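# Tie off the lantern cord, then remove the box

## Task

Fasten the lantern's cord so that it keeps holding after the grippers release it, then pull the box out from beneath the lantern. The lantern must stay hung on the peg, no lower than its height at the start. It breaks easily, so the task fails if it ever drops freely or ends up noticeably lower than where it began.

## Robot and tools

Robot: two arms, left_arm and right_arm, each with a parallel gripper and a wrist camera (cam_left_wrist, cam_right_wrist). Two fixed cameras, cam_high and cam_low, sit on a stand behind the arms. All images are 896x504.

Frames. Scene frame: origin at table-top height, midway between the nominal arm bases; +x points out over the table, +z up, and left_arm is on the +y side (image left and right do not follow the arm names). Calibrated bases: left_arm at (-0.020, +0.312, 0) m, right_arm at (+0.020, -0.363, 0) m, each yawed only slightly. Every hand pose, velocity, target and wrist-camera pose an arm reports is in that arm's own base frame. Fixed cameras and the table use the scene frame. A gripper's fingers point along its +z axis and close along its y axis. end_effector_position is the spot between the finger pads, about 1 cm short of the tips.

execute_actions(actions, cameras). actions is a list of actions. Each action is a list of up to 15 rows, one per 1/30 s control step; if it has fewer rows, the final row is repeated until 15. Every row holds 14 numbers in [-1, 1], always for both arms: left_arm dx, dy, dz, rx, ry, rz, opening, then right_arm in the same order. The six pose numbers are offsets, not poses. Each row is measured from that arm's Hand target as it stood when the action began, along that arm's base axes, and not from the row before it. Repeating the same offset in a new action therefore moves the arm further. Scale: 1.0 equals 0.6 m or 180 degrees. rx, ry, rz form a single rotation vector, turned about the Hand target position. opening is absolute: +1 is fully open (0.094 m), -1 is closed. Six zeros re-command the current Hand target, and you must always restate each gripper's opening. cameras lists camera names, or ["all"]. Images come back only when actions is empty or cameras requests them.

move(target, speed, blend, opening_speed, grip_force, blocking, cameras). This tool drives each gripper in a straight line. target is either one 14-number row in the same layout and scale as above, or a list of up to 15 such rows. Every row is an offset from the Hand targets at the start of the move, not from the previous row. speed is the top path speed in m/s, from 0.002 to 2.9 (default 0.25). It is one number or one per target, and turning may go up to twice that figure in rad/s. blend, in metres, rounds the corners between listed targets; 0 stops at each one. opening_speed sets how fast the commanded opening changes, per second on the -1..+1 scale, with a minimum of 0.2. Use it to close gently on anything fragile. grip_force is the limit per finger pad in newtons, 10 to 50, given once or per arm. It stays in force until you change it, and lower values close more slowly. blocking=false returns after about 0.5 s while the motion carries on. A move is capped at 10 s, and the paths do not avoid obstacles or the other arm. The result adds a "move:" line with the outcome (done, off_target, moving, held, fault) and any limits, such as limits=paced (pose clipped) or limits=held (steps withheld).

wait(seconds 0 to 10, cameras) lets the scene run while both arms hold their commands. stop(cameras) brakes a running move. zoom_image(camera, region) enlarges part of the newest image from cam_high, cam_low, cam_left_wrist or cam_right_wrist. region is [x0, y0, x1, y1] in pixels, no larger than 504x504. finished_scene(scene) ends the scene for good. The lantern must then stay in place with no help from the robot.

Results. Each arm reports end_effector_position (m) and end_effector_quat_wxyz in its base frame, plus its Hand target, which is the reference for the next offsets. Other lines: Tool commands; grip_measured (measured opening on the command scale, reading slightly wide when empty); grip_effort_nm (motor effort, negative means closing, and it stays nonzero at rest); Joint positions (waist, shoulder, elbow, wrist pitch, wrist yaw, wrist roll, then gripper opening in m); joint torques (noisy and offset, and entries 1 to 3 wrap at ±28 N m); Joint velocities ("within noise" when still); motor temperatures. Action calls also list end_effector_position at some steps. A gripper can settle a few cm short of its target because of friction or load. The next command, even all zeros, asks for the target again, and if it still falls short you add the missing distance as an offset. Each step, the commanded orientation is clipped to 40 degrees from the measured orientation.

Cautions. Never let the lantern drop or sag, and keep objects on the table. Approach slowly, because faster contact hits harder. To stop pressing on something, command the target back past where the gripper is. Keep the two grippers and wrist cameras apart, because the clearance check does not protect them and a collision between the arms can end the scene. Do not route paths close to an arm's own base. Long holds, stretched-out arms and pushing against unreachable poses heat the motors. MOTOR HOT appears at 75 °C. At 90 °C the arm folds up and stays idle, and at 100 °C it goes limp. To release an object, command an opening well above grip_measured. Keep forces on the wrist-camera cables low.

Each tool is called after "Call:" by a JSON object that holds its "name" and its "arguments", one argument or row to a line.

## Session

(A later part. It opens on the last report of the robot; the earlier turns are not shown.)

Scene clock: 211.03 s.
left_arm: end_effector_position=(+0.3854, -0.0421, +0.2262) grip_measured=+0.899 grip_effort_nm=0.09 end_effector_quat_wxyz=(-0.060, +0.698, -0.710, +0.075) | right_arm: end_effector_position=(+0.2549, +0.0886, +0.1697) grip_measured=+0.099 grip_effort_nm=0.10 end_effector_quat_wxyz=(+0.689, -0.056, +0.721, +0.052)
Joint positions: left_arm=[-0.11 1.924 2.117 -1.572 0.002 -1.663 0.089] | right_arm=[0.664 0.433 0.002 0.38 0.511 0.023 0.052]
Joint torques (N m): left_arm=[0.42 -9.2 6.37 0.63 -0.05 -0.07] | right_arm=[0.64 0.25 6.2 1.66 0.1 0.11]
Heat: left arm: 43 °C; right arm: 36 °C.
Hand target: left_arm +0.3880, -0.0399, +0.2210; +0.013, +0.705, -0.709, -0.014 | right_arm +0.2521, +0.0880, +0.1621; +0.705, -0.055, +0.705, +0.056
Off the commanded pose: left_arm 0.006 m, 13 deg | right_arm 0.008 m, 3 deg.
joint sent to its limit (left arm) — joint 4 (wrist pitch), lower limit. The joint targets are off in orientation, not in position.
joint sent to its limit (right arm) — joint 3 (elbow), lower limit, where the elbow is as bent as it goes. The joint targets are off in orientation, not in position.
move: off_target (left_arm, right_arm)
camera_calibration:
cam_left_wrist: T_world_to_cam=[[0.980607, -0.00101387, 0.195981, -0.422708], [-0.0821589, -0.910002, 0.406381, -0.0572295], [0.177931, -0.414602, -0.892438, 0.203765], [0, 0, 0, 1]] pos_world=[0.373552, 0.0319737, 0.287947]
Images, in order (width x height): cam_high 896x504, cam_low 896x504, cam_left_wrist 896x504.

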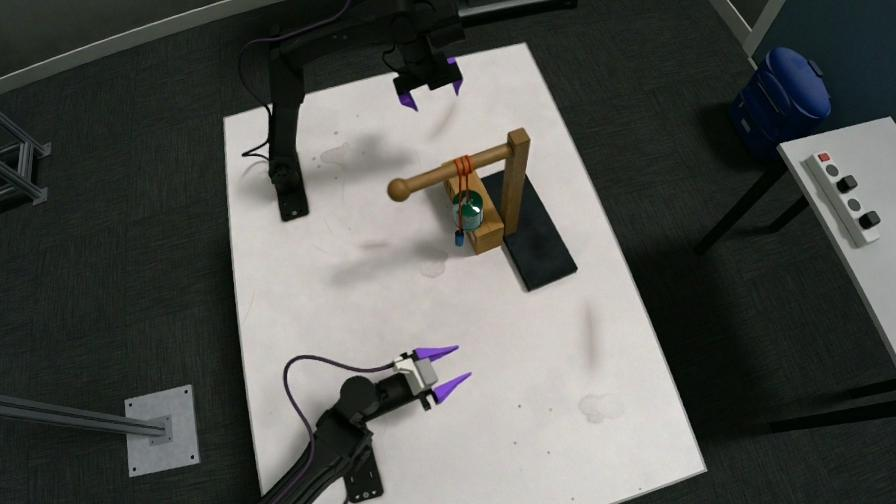

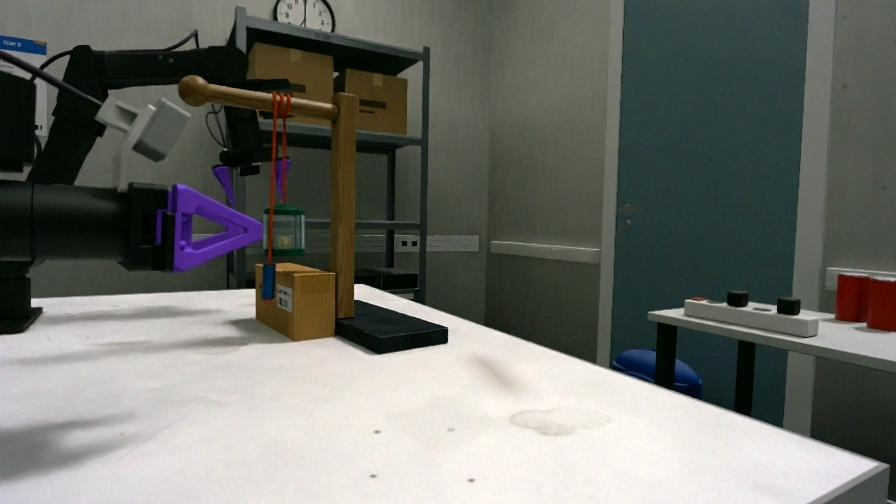

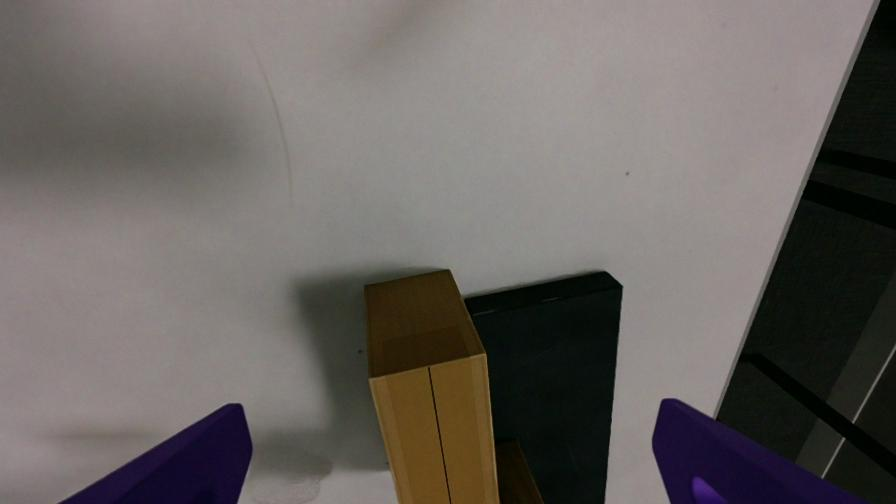

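Call:
{"name": "move", "arguments": {
  "target": [0.03,-0.19,-0.095,0,0,0,0.9,0,0,0,0,0,0,0.1],
  "speed": 0.15,
  "cameras": ["cam_high","cam_low","cam_left_wrist"]
}}

Scene clock: 214.90 s.
left_arm: end_effector_position=(+0.4040, -0.1537, +0.1713) grip_measured=+0.899 grip_effort_nm=0.09 end_effector_quat_wxyz=(-0.015, +0.701, -0.711, +0.048) | right_arm: end_effector_position=(+0.2549, +0.0886, +0.1697) grip_measured=+0.099 grip_effort_nm=0.10 end_effector_quat_wxyz=(+0.689, -0.056, +0.721, +0.052)
Joint positions: left_arm=[-0.361 2.174 2.275 -1.572 0.012 -1.919 0.089] | right_arm=[0.664 0.433 0.002 0.38 0.511 0.023 0.052]
Joint torques (N m): left_arm=[0.14 -11.48 6.67 0.44 -0.04 -0.13] | right_arm=[0.64 0.25 6.2 1.67 0.09 0.12]
Motor temperatures (°C): left_arm=[23 30 28 42 25 26 27] | right_arm=[26 30 30 36 24 25 23]
Heat: left arm: 42 °C; right arm: 36 °C.
Hand target: left_arm +0.4060, -0.1537, +0.1640; +0.013, +0.705, -0.709, -0.014 | right_arm +0.2521, +0.0880, +0.1621; +0.705, -0.055, +0.705, +0.056
Off the commanded pose: left_arm 0.008 m, 8 deg | right_arm 0.008 m, 3 deg.
joint sent to its limit (left arm) — joint 4 (wrist pitch), lower limit. The joint targets are off in orientation, not in position.
joint sent to its limit (right arm) — joint 3 (elbow), lower limit, where the elbow is as bent as it goes. The joint targets are off in orientation, not in position.
move: off_target (left_arm, right_arm)
camera_calibration:
cam_left_wrist: T_world_to_cam=[[0.99536, 0.0036006, 0.0961517, -0.418473], [-0.0386773, -0.900039, 0.43409, -0.155734], [0.0881032, -0.435795, -0.895724, 0.138693], [0, 0, 0, 1]] pos_world=[0.398289, -0.0782179, 0.23207]
Images, in order (width x height): cam_high 896x504, cam_low 896x504, cam_left_wrist 896x504.

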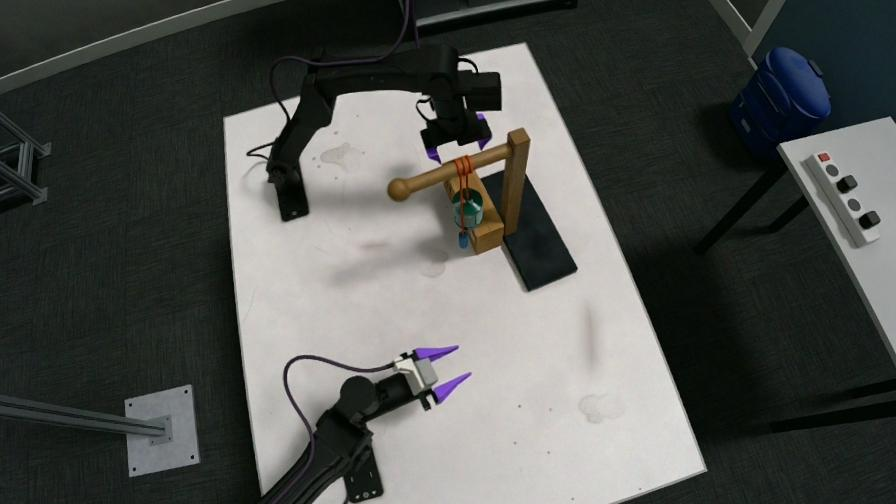

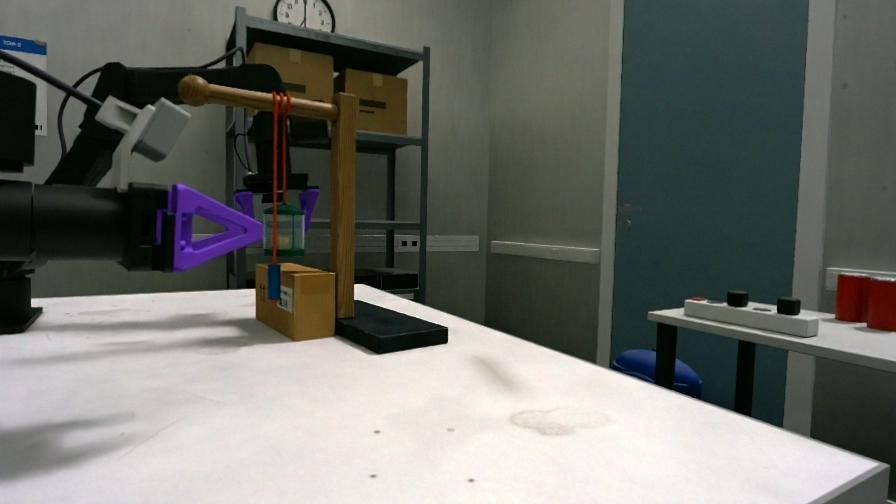

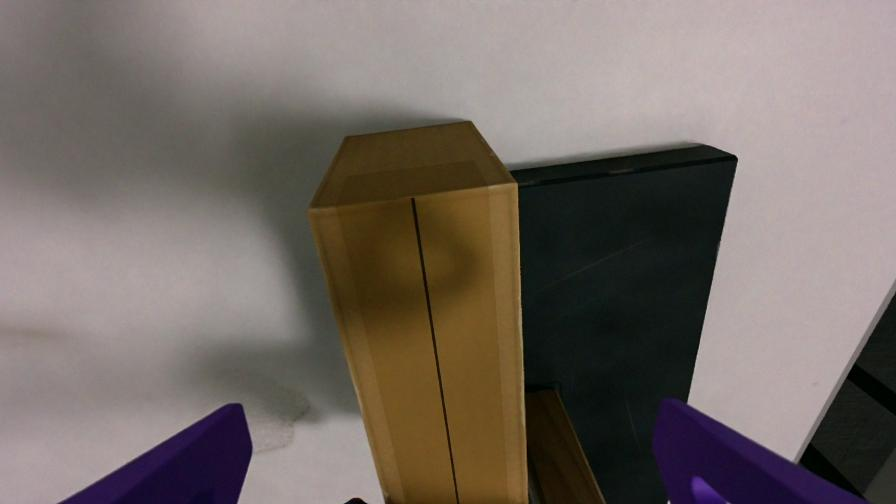

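Call:
{"name": "move", "arguments": {
  "target": [-0.003,0.012,-0.165,0,0,0,0.9,0,0,0,0,0,0,0.1],
  "speed": 0.1,
  "cameras": ["cam_left_wrist","cam_low"]
}}

Scene clock: 218.23 s.
left_arm: end_effector_position=(+0.4063, -0.1506, +0.0807) grip_measured=+0.899 grip_effort_nm=0.09 end_effector_quat_wxyz=(+0.005, +0.705, -0.709, +0.005) | right_arm: end_effector_position=(+0.2549, +0.0886, +0.1697) grip_measured=+0.099 grip_effort_nm=0.10 end_effector_quat_wxyz=(+0.689, -0.056, +0.721, +0.052)
Joint positions: left_arm=[-0.352 2.223 1.994 -1.338 0.012 -1.918 0.089] | right_arm=[0.664 0.433 0.002 0.38 0.511 0.023 0.052]
Joint torques (N m): left_arm=[0.49 -11.95 4.66 0.4 -0.05 0.05] | right_arm=[0.68 0.28 6.17 1.67 0.1 0.12]
Heat: left arm: 41 °C; right arm: 37 °C.
Hand target: left_arm +0.4041, -0.1466, +0.0649; +0.013, +0.705, -0.709, -0.014 | right_arm +0.2521, +0.0880, +0.1621; +0.705, -0.055, +0.705, +0.056
Off the commanded pose: left_arm 0.016 m, 2 deg | right_arm 0.008 m, 3 deg.
joint sent to its limit (right arm) — joint 3 (elbow), lower limit, where the elbow is as bent as it goes. The joint targets are off in orientation, not in position.
move: off_target (left_arm, right_arm)
camera_calibration:
cam_left_wrist: T_world_to_cam=[[0.999933, 0.00946722, 0.00661174, -0.405821], [0.00597291, -0.914068, 0.405517, -0.131519], [0.0098827, -0.40545, -0.914064, 0.0965452], [0, 0, 0, 1]] pos_world=[0.405625, -0.0772307, 0.144265]
Images, in order (width x height): cam_low 896x504, cam_left_wrist 896x504.

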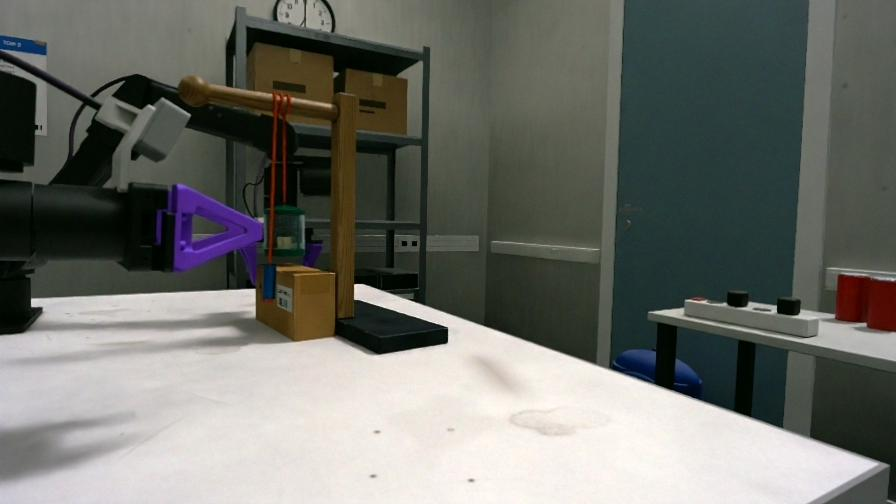

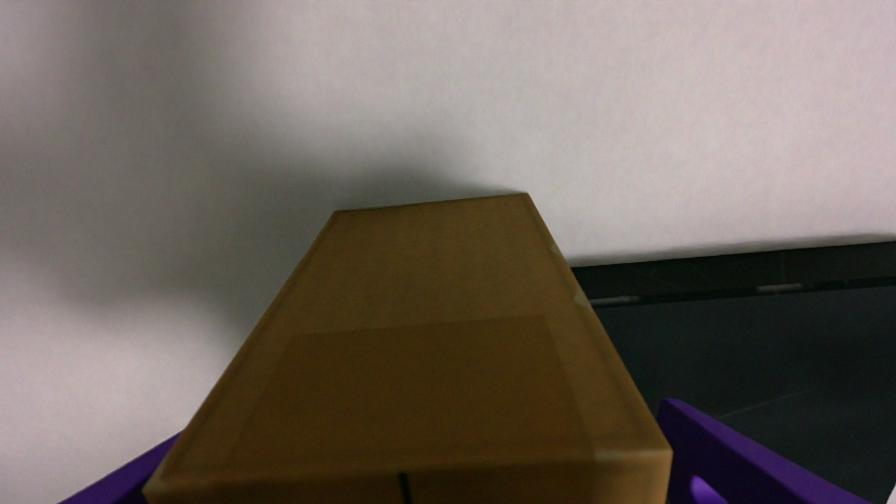

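Call:
{"name": "move", "arguments": {
  "target": [
    [-0.011,0,-0.01,0,0,0,0.9,0,0,0,0,0,0,0.1],
    [-0.011,0,-0.01,0,0,0,0.15,0,0,0,0,0,0,0.1]
  ],
  "speed": 0.05,
  "grip_force": 30,
  "opening_speed": 0.4,
  "cameras": ["cam_left_wrist","cam_low"]
}}

Scene clock: 222.43 s.
left_arm: end_effector_position=(+0.4023, -0.1493, +0.0650) grip_measured=+0.360 grip_effort_nm=-0.64 end_effector_quat_wxyz=(+0.008, +0.705, -0.709, -0.002) | right_arm: end_effector_position=(+0.2549, +0.0886, +0.1697) grip_measured=+0.099 grip_effort_nm=0.10 end_effector_quat_wxyz=(+0.689, -0.056, +0.721, +0.052)
Joint positions: left_arm=[-0.352 2.223 1.932 -1.291 0.013 -1.918 0.064] | right_arm=[0.664 0.433 0.002 0.38 0.511 0.023 0.052]
Joint torques (N m): left_arm=[0.09 -14.38 4.29 0.28 -0.06 -0.01] | right_arm=[0.62 0.23 6.17 1.66 0.1 0.12]
Heat: left arm: 40 °C; right arm: 37 °C.
Hand target: left_arm +0.3975, -0.1467, +0.0589; +0.013, +0.705, -0.709, -0.014 | right_arm +0.2521, +0.0880, +0.1621; +0.705, -0.055, +0.705, +0.056
Off the commanded pose: left_arm 0.008 m, 1 deg | right_arm 0.008 m, 3 deg.
joint sent to its limit (right arm) — joint 3 (elbow), lower limit, where the elbow is as bent as it goes. The joint targets are off in orientation, not in position.
grip_force (N): 30, 30
move: off_target (right_arm)
camera_calibration:
cam_left_wrist: T_world_to_cam=[[0.999921, 0.00948259, -0.00819834, -0.40072], [0.0119747, -0.915976, 0.401054, -0.126329], [-0.00370644, -0.401121, -0.916018, 0.088955], [0, 0, 0, 1]] pos_world=[0.402531, -0.0762325, 0.128864]
Images, in order (width x height): cam_low 896x504, cam_left_wrist 896x504.

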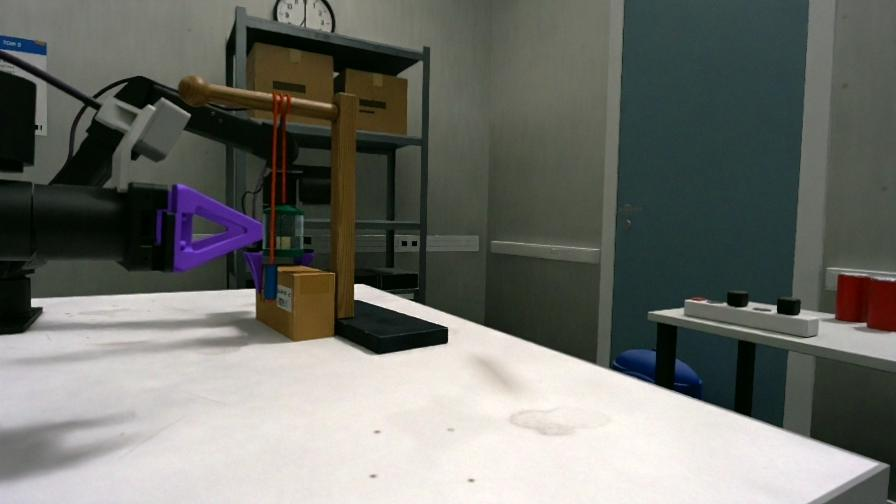

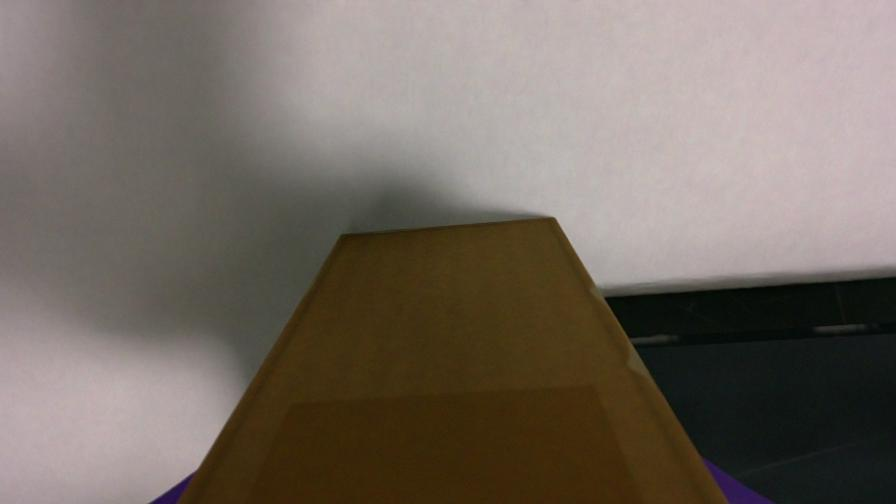

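Call:
{"name": "move", "arguments": {
  "target": [
    [-0.012,0.17,0.008,0,0,0,0.15,0,0,0,0,0,0,0.1],
    [-0.03,0.36,0.008,0,0,0,0.15,0,0,0,0,0,0,0.1]
  ],
  "speed": 0.05,
  "blend": [0.03,0],
  "cameras": ["cam_high","cam_low","cam_left_wrist"]
}}

Call:
{"name": "zoom_image", "arguments": {
  "camera": "cam_low",
  "region": [240, 80, 400, 290]
}}

Scene clock: 228.40 s.
left_arm: end_effector_position=(+0.3867, +0.0625, +0.0638) grip_measured=+0.359 grip_effort_nm=-0.64 end_effector_quat_wxyz=(+0.015, +0.705, -0.709, -0.002) | right_arm: end_effector_position=(+0.2549, +0.0886, +0.1697) grip_measured=+0.099 grip_effort_nm=0.10 end_effector_quat_wxyz=(+0.689, -0.056, +0.721, +0.052)
Joint positions: left_arm=[0.164 2.08 1.7 -1.217 0.014 -1.4 0.064] | right_arm=[0.664 0.433 0.002 0.38 0.511 0.023 0.052]
Joint torques (N m): left_arm=[0.69 -14.67 3.99 0.23 -0.25 0] | right_arm=[0.66 0.24 6.2 1.67 0.11 0.12]
Heat: left arm: 40 °C; right arm: 37 °C.
Hand target: left_arm +0.3795, +0.0694, +0.0638; +0.013, +0.705, -0.709, -0.014 | right_arm +0.2521, +0.0880, +0.1621; +0.705, -0.055, +0.705, +0.056
Off the commanded pose: left_arm 0.010 m, 1 deg | right_arm 0.008 m, 3 deg.
joint sent to its limit (right arm) — joint 3 (elbow), lower limit, where the elbow is as bent as it goes. The joint targets are off in orientation, not in position.
grip_force (N): 30, 30
move: off_target (right_arm)
camera_calibration:
cam_left_wrist: T_world_to_cam=[[0.999836, 0.00799756, -0.0162468, -0.386597], [0.0139576, -0.911962, 0.410038, 0.0668018], [-0.0115372, -0.410197, -0.911924, 0.176156], [0, 0, 0, 1]] pos_world=[0.387633, 0.136271, 0.126969]
Images, in order (width x height): cam_high 896x504, cam_low 896x504, cam_left_wrist 896x504.

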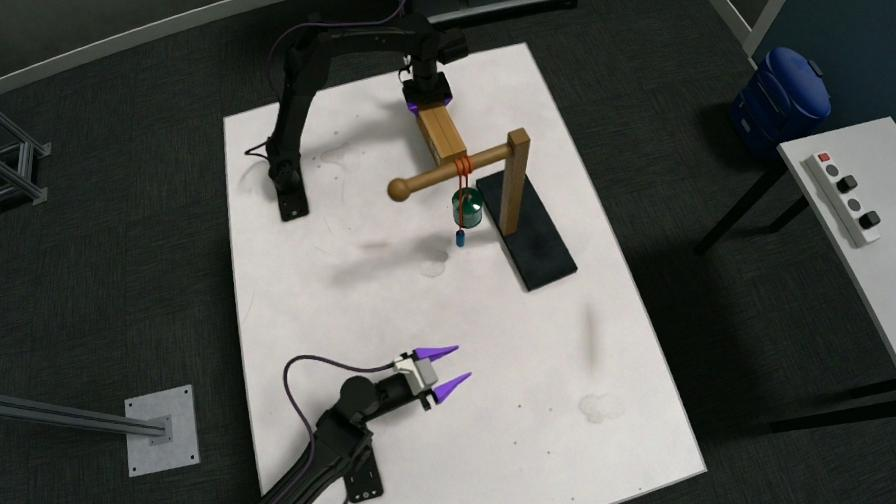

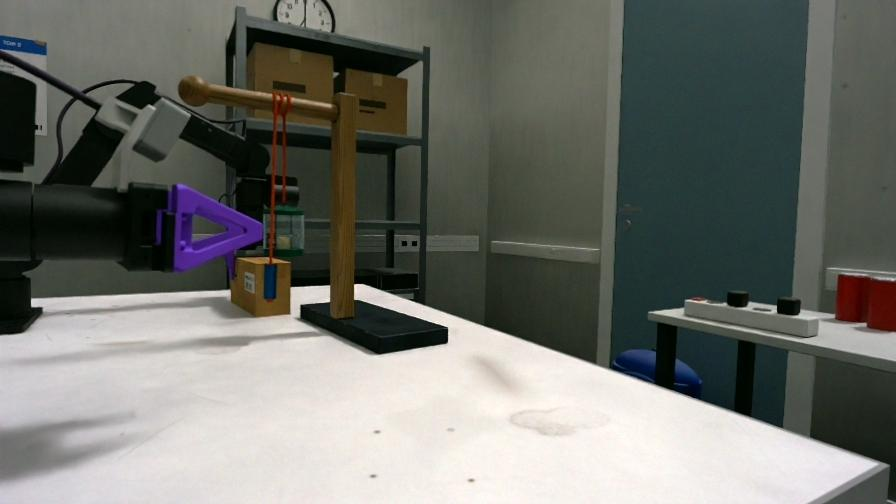

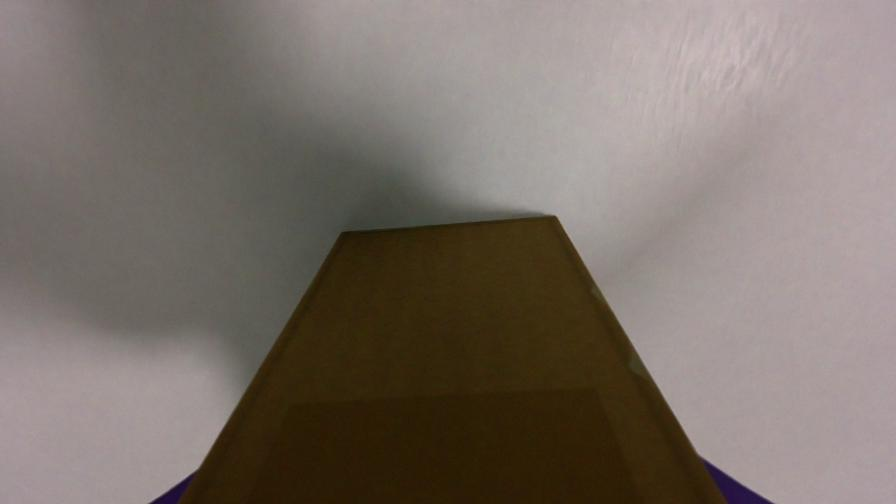

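Scaled by 2.400 from the camera's 896x504 image, which has a finer 1280x720 frame.

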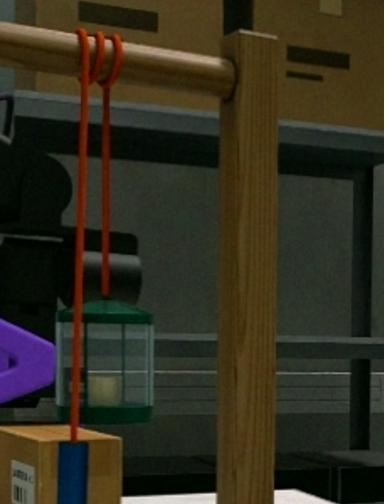

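Call:
{"name": "move", "arguments": {
  "target": [
    [-0.03,0.09,0,0,0,0,0.15,0,0,0,0,0,0,0.1],
    [-0.03,0.09,0,0,0,0,0.9,0,0,0,0,0,0,0.1]
  ],
  "speed": 0.05,
  "opening_speed": 0.8
}}

Call:
{"name": "move", "arguments": {
  "target": [0,0.0,0.2,0,0,0,0.9,0,0,0,0,0,0,0.1],
  "speed": 0.1,
  "cameras": ["cam_high","cam_low"]
}}

Call:
{"name": "zoom_image", "arguments": {
  "camera": "cam_low",
  "region": [240, 80, 400, 290]
}}

Scene clock: 232.17 s.
left_arm: end_effector_position=(+0.3669, +0.1190, +0.0612) grip_measured=+0.899 grip_effort_nm=0.09 end_effector_quat_wxyz=(+0.017, +0.705, -0.709, -0.006) | right_arm: end_effector_position=(+0.2549, +0.0886, +0.1697) grip_measured=+0.099 grip_effort_nm=0.10 end_effector_quat_wxyz=(+0.689, -0.056, +0.721, +0.052)
Joint positions: left_arm=[0.313 2.068 1.673 -1.212 0.004 -1.253 0.089] | right_arm=[0.664 0.433 0.002 0.38 0.511 0.023 0.052]
Joint torques (N m): left_arm=[0.54 -15.02 4.14 0.26 -0.23 0.05] | right_arm=[0.65 0.23 6.22 1.67 0.09 0.11]
Heat: left arm: 39 °C; right arm: 37 °C.
Hand target: left_arm +0.3615, +0.1233, +0.0637; +0.013, +0.705, -0.709, -0.014 | right_arm +0.2521, +0.0880, +0.1621; +0.705, -0.055, +0.705, +0.056
Off the commanded pose: left_arm 0.007 m, 1 deg | right_arm 0.008 m, 3 deg.
joint sent to its limit (right arm) — joint 3 (elbow), lower limit, where the elbow is as bent as it goes. The joint targets are off in orientation, not in position.
grip_force (N): 30, 30
move: off_target (right_arm)

Scene clock: 233.83 s.
left_arm: end_effector_position=(+0.3655, +0.1186, +0.1691) grip_measured=+0.899 grip_effort_nm=0.09 end_effector_quat_wxyz=(-0.007, +0.705, -0.709, +0.006) | right_arm: end_effector_position=(+0.2549, +0.0886, +0.1697) grip_measured=+0.099 grip_effort_nm=0.10 end_effector_quat_wxyz=(+0.689, -0.056, +0.721, +0.052)
Joint positions: left_arm=[0.313 2.025 2.04 -1.568 0.004 -1.253 0.089] | right_arm=[0.664 0.433 0.002 0.38 0.511 0.023 0.052]
Joint torques (N m): left_arm=[0.49 -15.73 6.72 0.21 -0.22 0.05] | right_arm=[0.65 0.24 6.19 1.66 0.09 0.12]
Heat: left arm: 39 °C; right arm: 37 °C.
Hand target: left_arm +0.3615, +0.1234, +0.1837; +0.013, +0.705, -0.709, -0.014 | right_arm +0.2521, +0.0880, +0.1621; +0.705, -0.055, +0.705, +0.056
Off the commanded pose: left_arm 0.016 m, 3 deg | right_arm 0.008 m, 3 deg.
joint sent to its limit (left arm) — joint 4 (wrist pitch), lower limit. The joint targets are off in orientation, not in position.
joint sent to its limit (right arm) — joint 3 (elbow), lower limit, where the elbow is as bent as it goes. The joint targets are off in orientation, not in position.
grip_force (N): 30, 30
move: off_target (left_arm, right_arm)
Images, in order (width x height): cam_high 896x504, cam_low 896x504.

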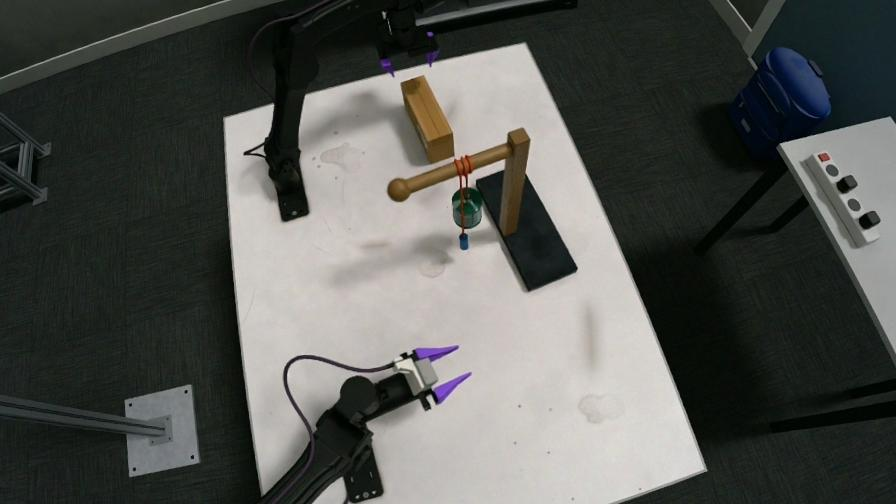

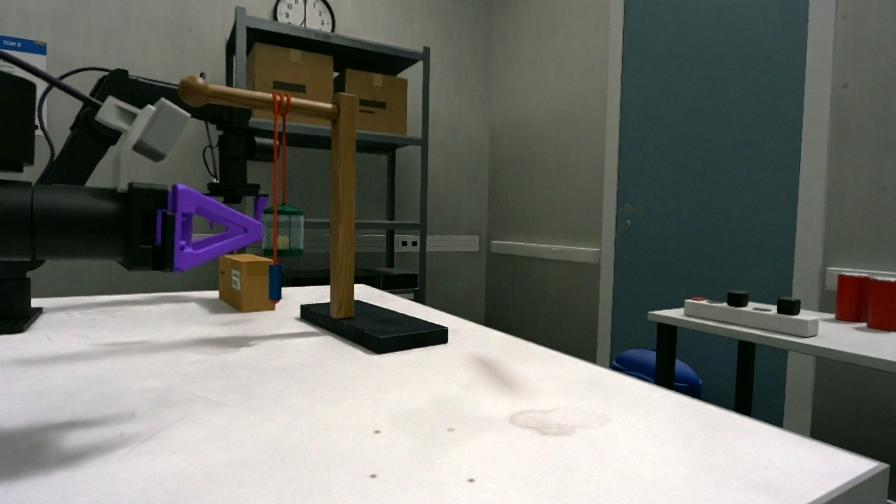

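Scaled by 2.400 from the camera's 896x504 image, which has a finer 1280x720 frame.

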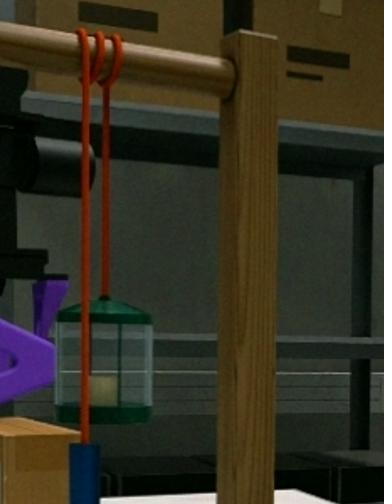

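Stable since release (~45 s).

Call:
{"name": "finished_scene", "arguments": {
  "scene": 2
}}

The scene is finished: the task was done.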